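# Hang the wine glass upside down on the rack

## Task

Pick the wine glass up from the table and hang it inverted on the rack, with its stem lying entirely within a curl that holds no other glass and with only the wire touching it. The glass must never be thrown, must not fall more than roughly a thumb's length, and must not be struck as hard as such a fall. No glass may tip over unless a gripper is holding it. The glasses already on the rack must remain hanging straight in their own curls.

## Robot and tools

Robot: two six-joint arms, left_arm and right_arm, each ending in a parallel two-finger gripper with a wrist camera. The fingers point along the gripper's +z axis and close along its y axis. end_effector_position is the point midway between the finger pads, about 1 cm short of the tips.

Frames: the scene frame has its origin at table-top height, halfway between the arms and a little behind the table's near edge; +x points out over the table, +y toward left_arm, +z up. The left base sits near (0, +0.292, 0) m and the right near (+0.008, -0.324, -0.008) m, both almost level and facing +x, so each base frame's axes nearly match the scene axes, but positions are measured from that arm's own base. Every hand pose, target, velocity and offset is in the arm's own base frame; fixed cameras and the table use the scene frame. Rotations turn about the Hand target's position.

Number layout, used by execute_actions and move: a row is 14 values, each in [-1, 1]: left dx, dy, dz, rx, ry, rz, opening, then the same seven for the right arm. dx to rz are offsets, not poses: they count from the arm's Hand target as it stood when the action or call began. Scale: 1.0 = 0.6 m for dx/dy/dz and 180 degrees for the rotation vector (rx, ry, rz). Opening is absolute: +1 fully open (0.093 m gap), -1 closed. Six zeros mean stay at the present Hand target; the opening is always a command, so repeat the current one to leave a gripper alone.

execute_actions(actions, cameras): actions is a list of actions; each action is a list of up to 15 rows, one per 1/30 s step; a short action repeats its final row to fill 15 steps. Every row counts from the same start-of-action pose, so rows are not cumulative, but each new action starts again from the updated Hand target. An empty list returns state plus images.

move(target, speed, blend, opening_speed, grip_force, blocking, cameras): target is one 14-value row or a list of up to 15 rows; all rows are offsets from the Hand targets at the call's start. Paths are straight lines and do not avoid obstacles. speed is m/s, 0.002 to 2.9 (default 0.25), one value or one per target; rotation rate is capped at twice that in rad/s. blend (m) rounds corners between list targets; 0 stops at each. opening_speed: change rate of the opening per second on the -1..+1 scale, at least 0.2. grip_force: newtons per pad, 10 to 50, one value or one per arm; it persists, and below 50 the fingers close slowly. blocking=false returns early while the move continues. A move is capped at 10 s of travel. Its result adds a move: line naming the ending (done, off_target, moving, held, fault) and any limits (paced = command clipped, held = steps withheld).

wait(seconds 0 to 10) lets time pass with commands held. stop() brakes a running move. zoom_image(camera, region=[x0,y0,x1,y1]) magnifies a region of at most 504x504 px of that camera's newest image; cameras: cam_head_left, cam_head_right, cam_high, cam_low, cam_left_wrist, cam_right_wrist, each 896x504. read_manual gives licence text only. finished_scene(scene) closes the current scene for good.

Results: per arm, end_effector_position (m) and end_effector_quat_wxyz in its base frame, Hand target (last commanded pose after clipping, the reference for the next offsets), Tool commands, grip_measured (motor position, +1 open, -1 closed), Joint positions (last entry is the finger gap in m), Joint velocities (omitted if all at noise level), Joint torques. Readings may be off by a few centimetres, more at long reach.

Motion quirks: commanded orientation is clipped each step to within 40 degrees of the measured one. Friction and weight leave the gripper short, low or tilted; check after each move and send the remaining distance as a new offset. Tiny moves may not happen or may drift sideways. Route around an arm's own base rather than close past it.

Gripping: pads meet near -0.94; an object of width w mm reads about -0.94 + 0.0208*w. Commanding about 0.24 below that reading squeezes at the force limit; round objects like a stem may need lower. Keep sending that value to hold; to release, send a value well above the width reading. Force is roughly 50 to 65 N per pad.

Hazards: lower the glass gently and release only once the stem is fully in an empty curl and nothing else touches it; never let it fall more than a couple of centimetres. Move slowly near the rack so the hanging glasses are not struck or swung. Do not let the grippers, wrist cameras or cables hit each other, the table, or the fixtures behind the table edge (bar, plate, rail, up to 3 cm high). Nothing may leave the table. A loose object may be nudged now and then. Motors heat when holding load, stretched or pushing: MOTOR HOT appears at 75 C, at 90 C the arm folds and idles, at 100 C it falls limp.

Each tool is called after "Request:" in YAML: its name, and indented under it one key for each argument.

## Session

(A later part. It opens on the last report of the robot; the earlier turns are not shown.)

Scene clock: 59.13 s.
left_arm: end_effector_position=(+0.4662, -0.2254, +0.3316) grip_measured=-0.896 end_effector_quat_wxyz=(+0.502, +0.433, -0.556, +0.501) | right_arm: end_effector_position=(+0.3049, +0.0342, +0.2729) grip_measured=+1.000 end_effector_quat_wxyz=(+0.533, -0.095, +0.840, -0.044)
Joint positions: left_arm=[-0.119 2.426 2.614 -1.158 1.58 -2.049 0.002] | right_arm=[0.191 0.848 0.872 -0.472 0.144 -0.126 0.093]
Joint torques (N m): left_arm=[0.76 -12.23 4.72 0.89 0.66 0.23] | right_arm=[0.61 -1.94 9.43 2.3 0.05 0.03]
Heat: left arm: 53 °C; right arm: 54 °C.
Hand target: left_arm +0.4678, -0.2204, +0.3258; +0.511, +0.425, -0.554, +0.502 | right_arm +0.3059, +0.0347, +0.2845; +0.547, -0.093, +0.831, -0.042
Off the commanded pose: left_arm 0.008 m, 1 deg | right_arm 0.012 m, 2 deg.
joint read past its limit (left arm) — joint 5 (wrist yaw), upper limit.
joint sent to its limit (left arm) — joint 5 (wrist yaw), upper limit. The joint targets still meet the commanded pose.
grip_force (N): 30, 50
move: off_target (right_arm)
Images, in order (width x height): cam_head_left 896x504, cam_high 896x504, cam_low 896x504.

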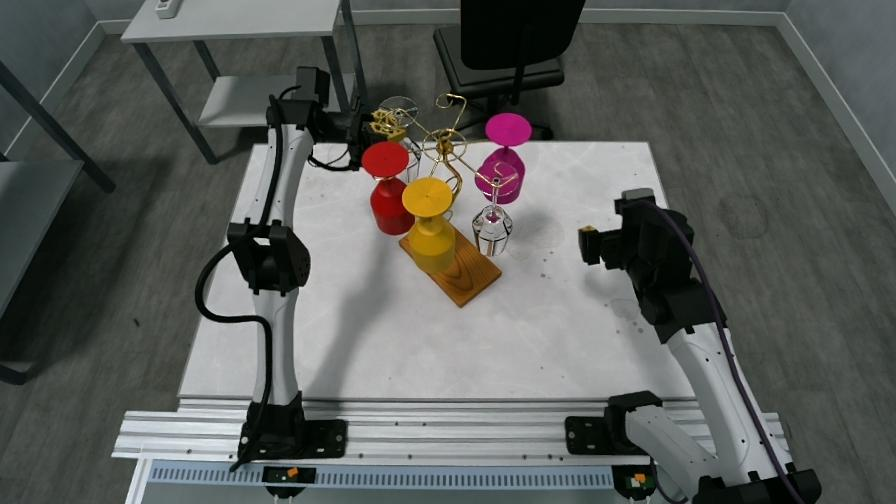

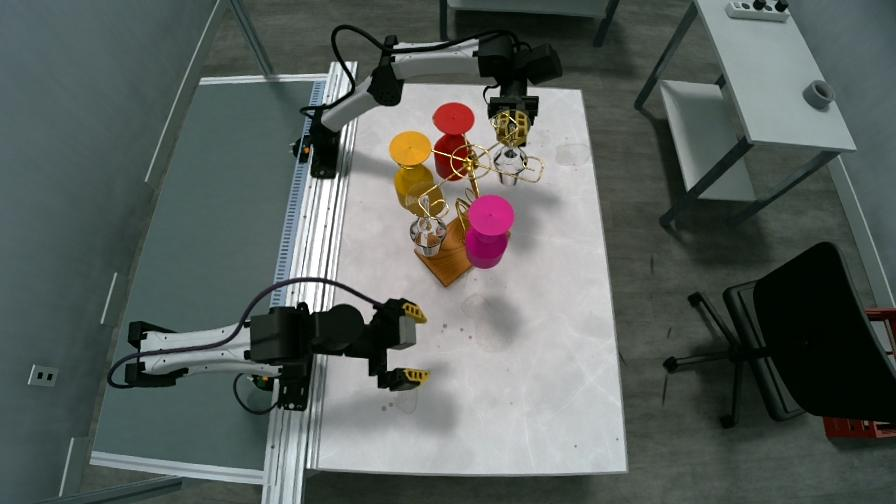

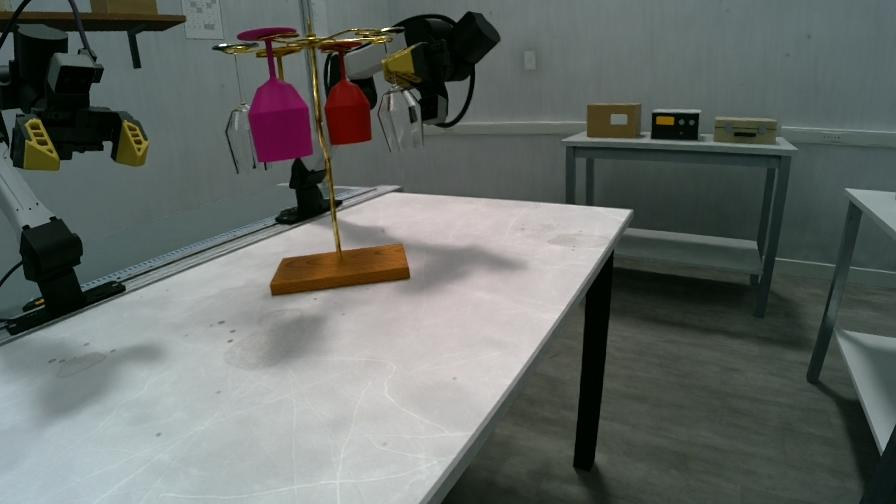

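Request:
move:
  target:
    - [-0.004,0,0.022,0.004,0.03,0,-1,0,0,0,0,0,0,1]
    - [-0.012,-0.002,0.014,0.005,0.04,0,-1,0,0,0,0,0,0,1]
  speed: 0.03
  cameras: ["cam_head_left","cam_high","cam_low"]

Request:
zoom_image:
  camera: "cam_high"
  region: [470, 90, 550, 170]

Request:
zoom_image:
  camera: "cam_low"
  region: [300, 10, 440, 150]

Request:
zoom_image:
  camera: "cam_head_left"
  region: [360, 80, 440, 160]

Scene clock: 62.87 s.
left_arm: end_effector_position=(+0.4644, -0.2252, +0.3313) grip_measured=-0.896 end_effector_quat_wxyz=(+0.527, +0.461, -0.533, +0.475) | right_arm: end_effector_position=(+0.3049, +0.0342, +0.2729) grip_measured=+1.000 end_effector_quat_wxyz=(+0.533, -0.095, +0.840, -0.044)
Joint positions: left_arm=[-0.119 2.486 2.739 -1.297 1.58 -2.078 0.002] | right_arm=[0.191 0.848 0.872 -0.472 0.144 -0.126 0.093]
Joint torques (N m): left_arm=[0.25 -13.44 5.33 0.65 0.71 -0.12] | right_arm=[0.59 -1.87 9.4 2.3 0.04 0.04]
Heat: left arm: 56 °C; right arm: 55 °C.
Hand target: left_arm +0.4606, -0.2216, +0.3341; +0.541, +0.460, -0.525, +0.470 | right_arm +0.3059, +0.0347, +0.2845; +0.547, -0.093, +0.831, -0.042
Off the commanded pose: left_arm 0.006 m, 2 deg | right_arm 0.012 m, 2 deg.
joint read past its limit (left arm) — joint 5 (wrist yaw), upper limit.
joint sent to its limit (left arm) — joint 5 (wrist yaw), upper limit. The joint targets still meet the commanded pose.
grip_force (N): 30, 50
move: off_target (right_arm)
Images, in order (width x height): cam_head_left 896x504, cam_high 896x504, cam_low 896x504.

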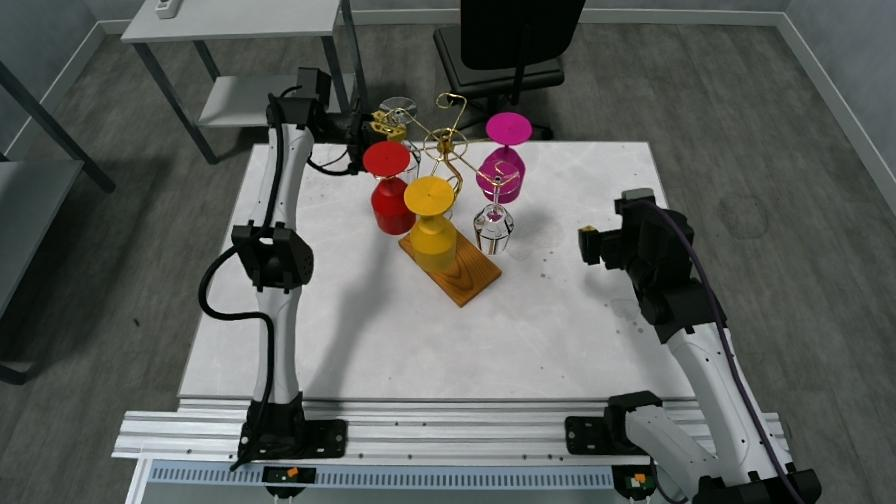

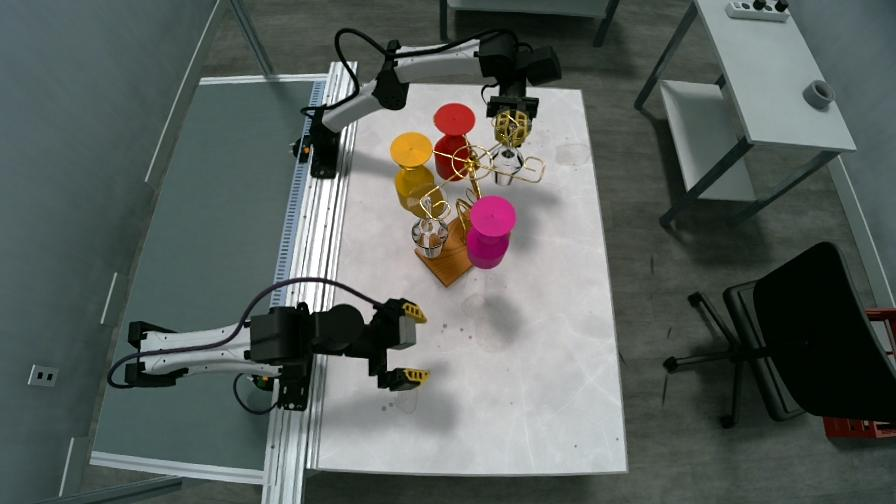

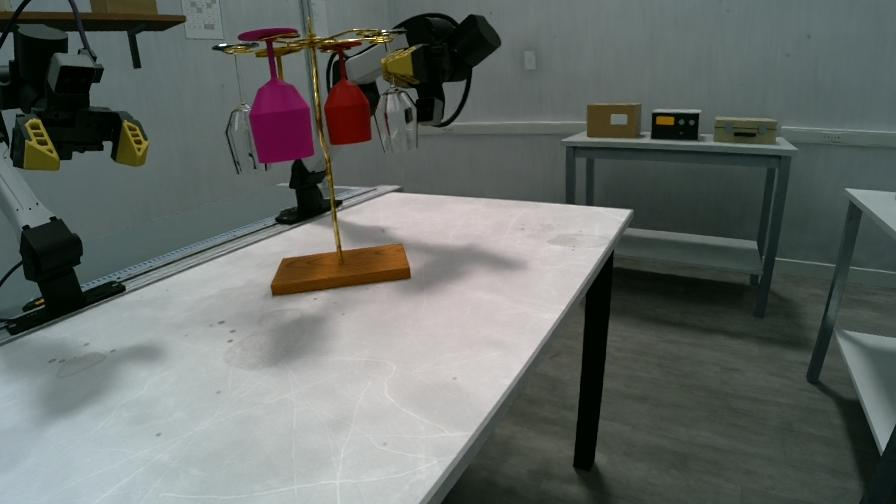

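Scaled by 6.300 from the camera's 896x504 image, which has a finer 1280x720 frame.

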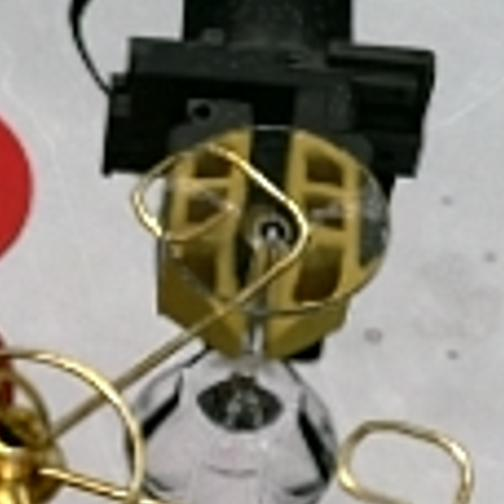

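Scaled by 3.600 from the camera's 896x504 image, which has a finer 1280x720 frame.

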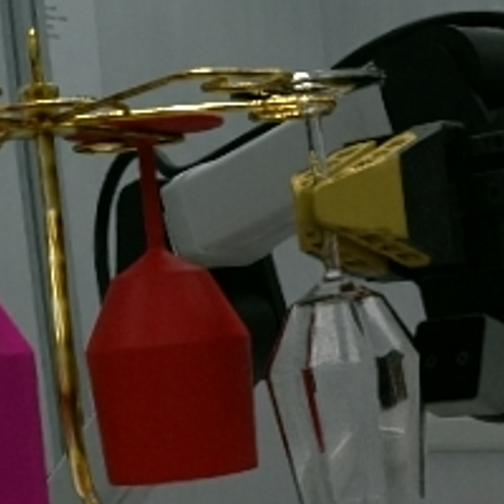

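Scaled by 6.300 from the camera's 896x504 image, which has a finer 1280x720 frame.

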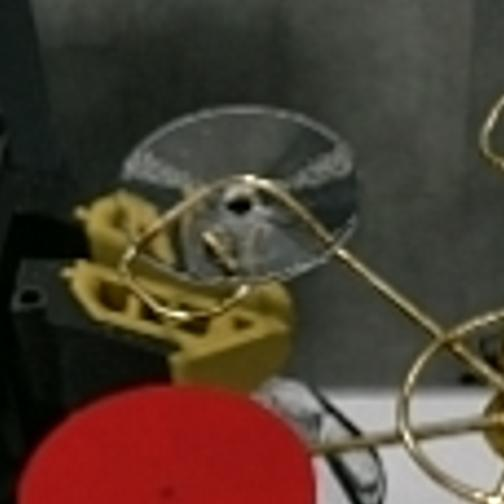

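Request:
move:
  target: [0,0,-0.01,0,0,0,-1,0,0,0,0,0,0,1]
  speed: 0.03
  cameras: ["cam_head_left","cam_high","cam_low"]

Request:
zoom_image:
  camera: "cam_low"
  region: [340, 10, 430, 100]

Request:
zoom_image:
  camera: "cam_high"
  region: [470, 90, 550, 170]

Scene clock: 64.37 s.
left_arm: end_effector_position=(+0.4623, -0.2250, +0.3308) grip_measured=-0.896 end_effector_quat_wxyz=(+0.526, +0.460, -0.533, +0.476) | right_arm: end_effector_position=(+0.3049, +0.0342, +0.2729) grip_measured=+1.000 end_effector_quat_wxyz=(+0.533, -0.095, +0.840, -0.044)
Joint positions: left_arm=[-0.119 2.468 2.705 -1.298 1.58 -2.057 0.002] | right_arm=[0.191 0.848 0.872 -0.472 0.144 -0.126 0.093]
Joint torques (N m): left_arm=[0.27 -12.63 4.85 0.67 0.72 -0.03] | right_arm=[0.64 -1.81 9.39 2.31 0.05 0.02]
Heat: left arm: 57 °C; right arm: 55 °C.
Hand target: left_arm +0.4606, -0.2216, +0.3282; +0.541, +0.459, -0.525, +0.470 | right_arm +0.3059, +0.0347, +0.2845; +0.547, -0.093, +0.831, -0.042
Off the commanded pose: left_arm 0.005 m, 2 deg | right_arm 0.012 m, 2 deg.
joint read past its limit (left arm) — joint 5 (wrist yaw), upper limit.
joint sent to its limit (left arm) — joint 5 (wrist yaw), upper limit. The joint targets still meet the commanded pose.
grip_force (N): 30, 50
move: off_target (right_arm)
Images, in order (width x height): cam_head_left 896x504, cam_high 896x504, cam_low 896x504.

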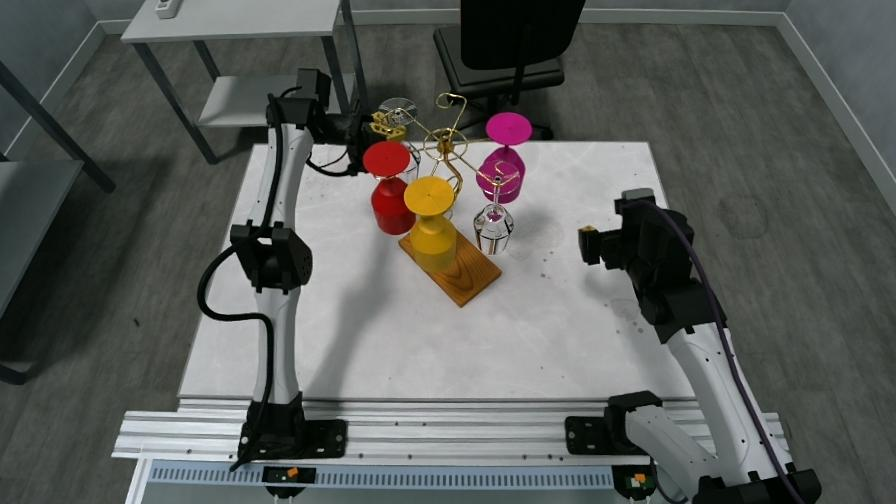

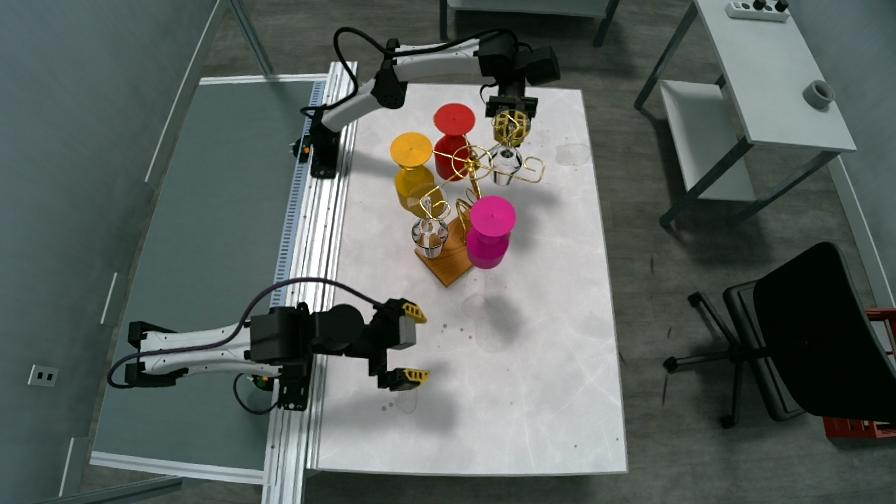

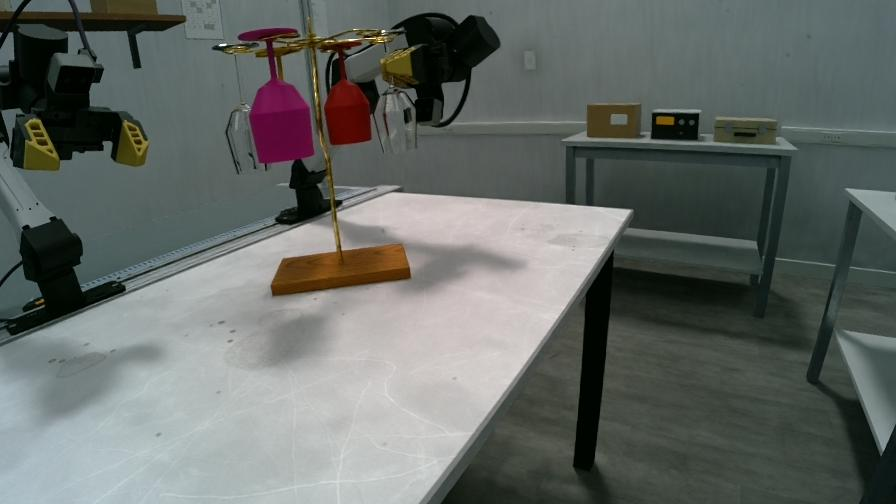

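Scaled by 5.600 from the camera's 896x504 image, which has a finer 1280x720 frame.

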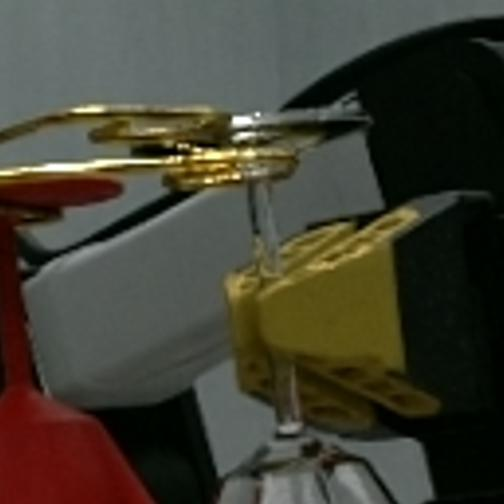

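Scaled by 6.300 from the camera's 896x504 image, which has a finer 1280x720 frame.

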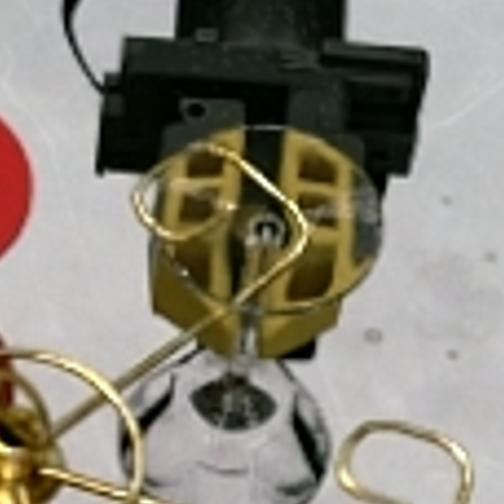

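Request:
move:
  target: [0,0,0,0,0,0,-0.3,0,0,0,0,0,0,1]
  opening_speed: 0.3
  grip_force: 50
  cameras: ["cam_head_left","cam_high","cam_low"]

Request:
zoom_image:
  camera: "cam_low"
  region: [320, 10, 440, 170]

Request:
zoom_image:
  camera: "cam_high"
  region: [470, 90, 550, 170]

Request:
zoom_image:
  camera: "cam_head_left"
  region: [360, 80, 440, 180]

Scene clock: 67.07 s.
left_arm: end_effector_position=(+0.4627, -0.2250, +0.3253) grip_measured=-0.302 end_effector_quat_wxyz=(+0.531, +0.466, -0.528, +0.471) | right_arm: end_effector_position=(+0.3049, +0.0342, +0.2729) grip_measured=+1.000 end_effector_quat_wxyz=(+0.533, -0.095, +0.840, -0.044)
Joint positions: left_arm=[-0.119 2.464 2.678 -1.301 1.58 -2.053 0.031] | right_arm=[0.191 0.848 0.872 -0.472 0.144 -0.126 0.093]
Joint torques (N m): left_arm=[0.27 -13.08 5.78 0.73 0.71 -0.06] | right_arm=[0.68 -1.88 9.42 2.31 0.03 0.06]
Heat: left arm: 59 °C; right arm: 55 °C.
Hand target: left_arm +0.4606, -0.2216, +0.3282; +0.541, +0.459, -0.525, +0.470 | right_arm +0.3059, +0.0347, +0.2845; +0.547, -0.093, +0.831, -0.042
Off the commanded pose: left_arm 0.005 m, 1 deg | right_arm 0.012 m, 2 deg.
joint read past its limit (left arm) — joint 5 (wrist yaw), upper limit.
joint sent to its limit (left arm) — joint 5 (wrist yaw), upper limit. The joint targets still meet the commanded pose.
move: off_target (right_arm)
Images, in order (width x height): cam_head_left 896x504, cam_high 896x504, cam_low 896x504.

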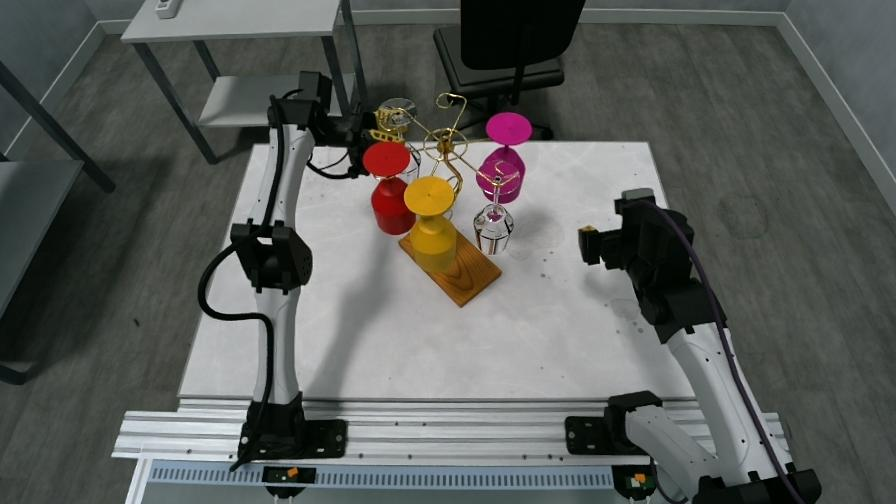

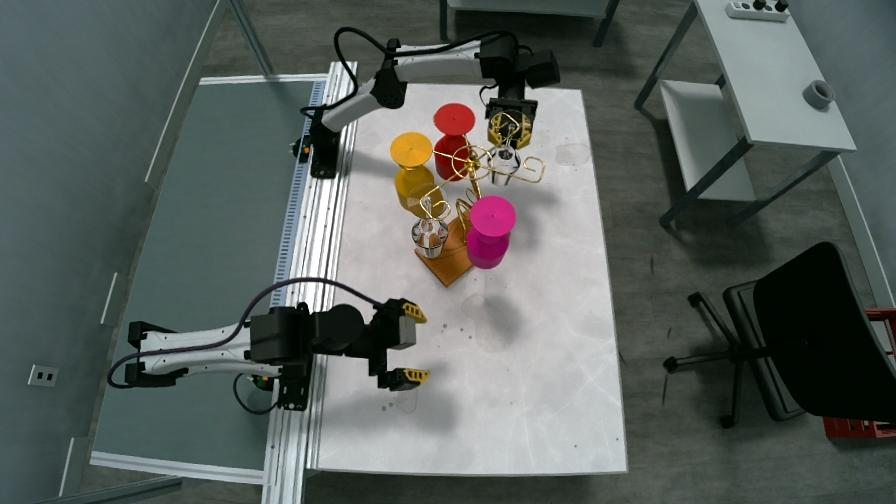

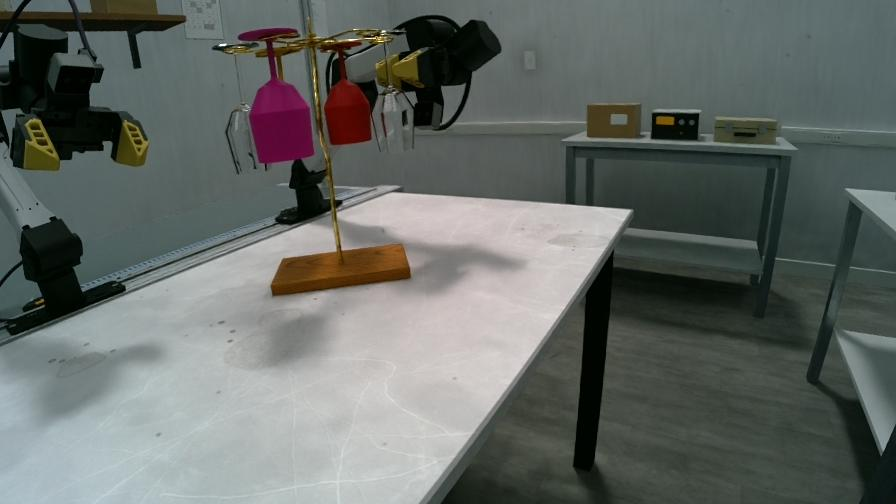

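Scaled by 3.150 from the camera's 896x504 image, which has a finer 1280x720 frame.

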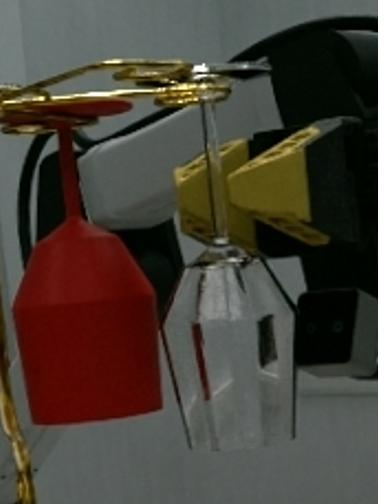

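Scaled by 6.300 from the camera's 896x504 image, which has a finer 1280x720 frame.

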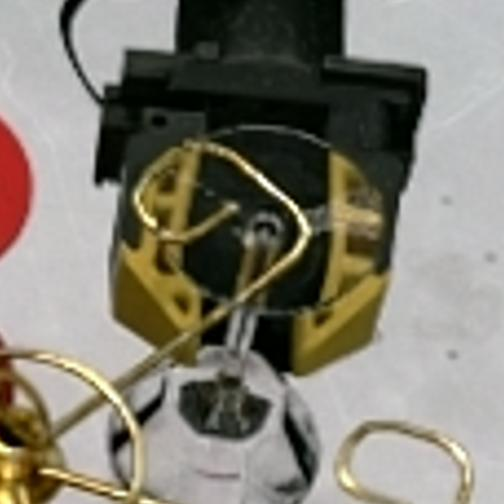

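Scaled by 5.040 from the camera's 896x504 image, which has a finer 1280x720 frame.

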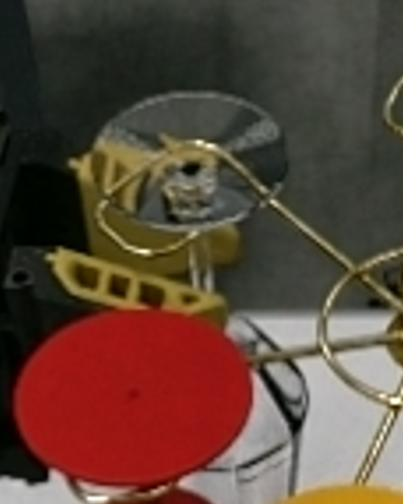

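Request:
move:
  target:
    - [0.008,0.075,0,0,0,0.03,-0.3,0,0,0,0,0,0,1]
    - [0.0,0.2,0,0,0,0.075,-0.3,0,0,0,0,0,0,1]
  blend: [0.02,0]
  speed: 0.08
  cameras: ["cam_head_left","cam_high","cam_low"]

Request:
zoom_image:
  camera: "cam_low"
  region: [200, 0, 440, 170]

Request:
zoom_image:
  camera: "cam_high"
  region: [400, 80, 560, 240]

Scene clock: 69.37 s.
left_arm: end_effector_position=(+0.4680, -0.1032, +0.3171) grip_measured=-0.302 end_effector_quat_wxyz=(+0.473, +0.537, -0.455, +0.530) | right_arm: end_effector_position=(+0.3049, +0.0342, +0.2729) grip_measured=+1.000 end_effector_quat_wxyz=(+0.533, -0.095, +0.840, -0.044)
Joint positions: left_arm=[0.142 2.271 2.321 -1.385 1.58 -1.832 0.031] | right_arm=[0.191 0.848 0.872 -0.472 0.144 -0.126 0.093]
Joint torques (N m): left_arm=[0.21 -13.65 5.98 0.53 0.78 -0.04] | right_arm=[0.57 -1.85 9.46 2.3 0.05 0.05]
Heat: left arm: 60 °C; right arm: 55 °C.
Hand target: left_arm +0.4605, -0.1017, +0.3283; +0.482, +0.518, -0.467, +0.531 | right_arm +0.3059, +0.0347, +0.2845; +0.547, -0.093, +0.831, -0.042
Off the commanded pose: left_arm 0.013 m, 3 deg | right_arm 0.012 m, 2 deg.
joint read past its limit (left arm) — joint 5 (wrist yaw), upper limit.
joint sent to its limit (left arm) — joint 5 (wrist yaw), upper limit. The joint targets are off in orientation, not in position.
move: off_target (left_arm, right_arm)
Images, in order (width x height): cam_head_left 896x504, cam_high 896x504, cam_low 896x504.

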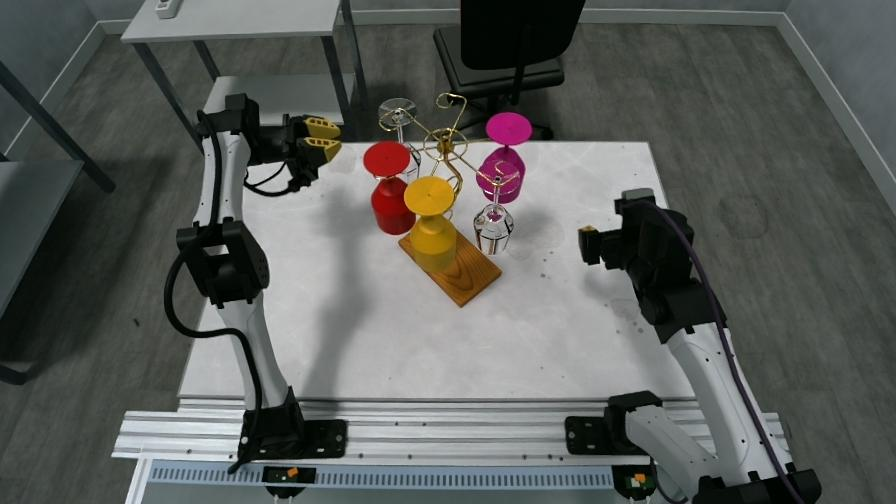

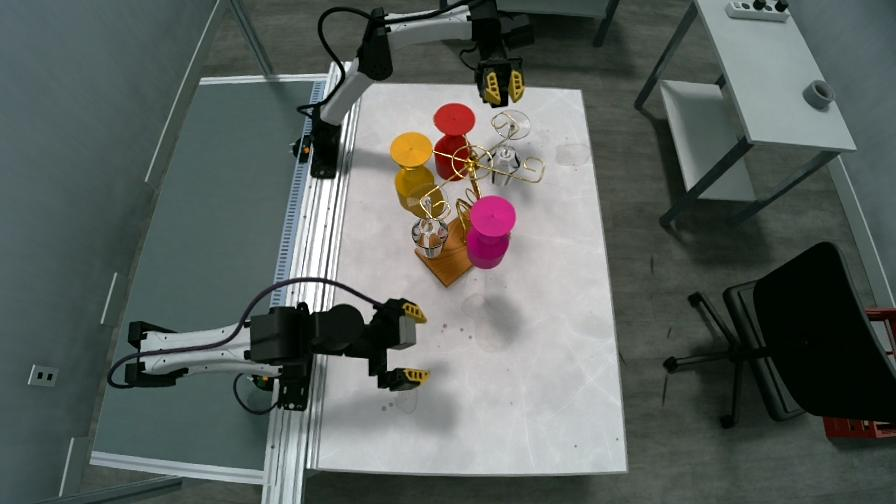

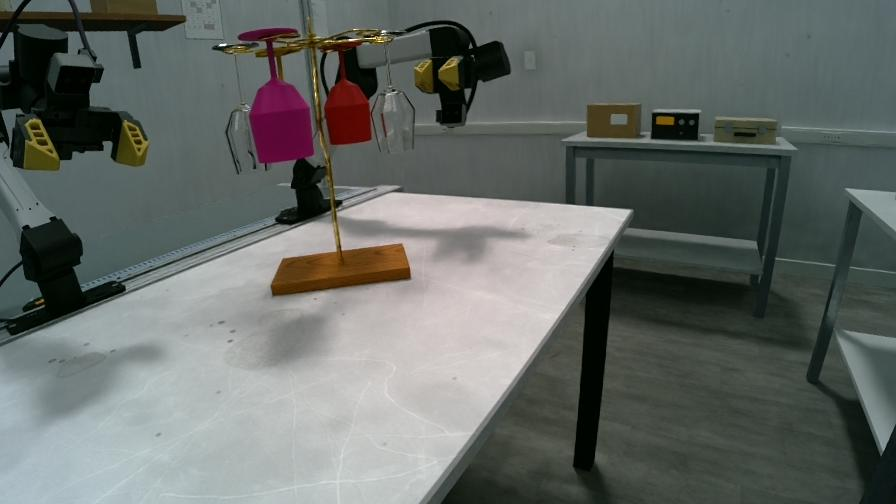

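Scaled by 2.100 from the camera's 896x504 image, which has a finer 1280x720 frame.

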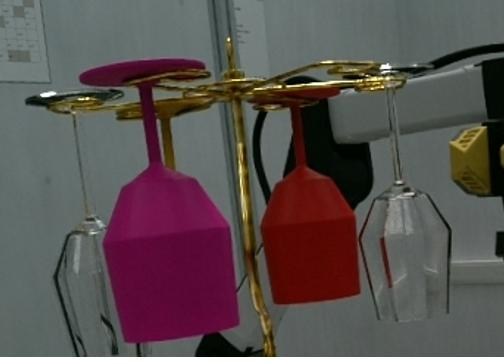

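Scaled by 3.150 from the camera's 896x504 image, which has a finer 1280x720 frame.

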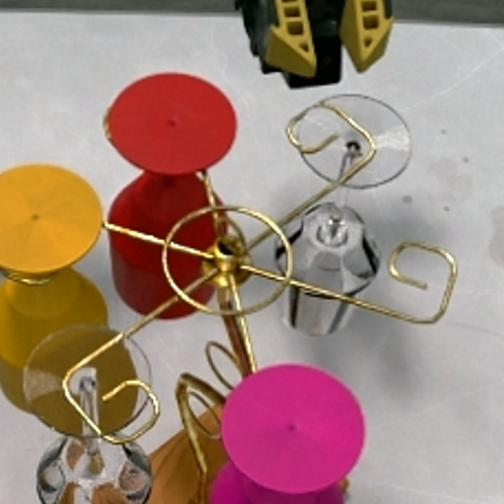

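Request:
finished_scene:
  scene: 2

The scene is finished: the task was done.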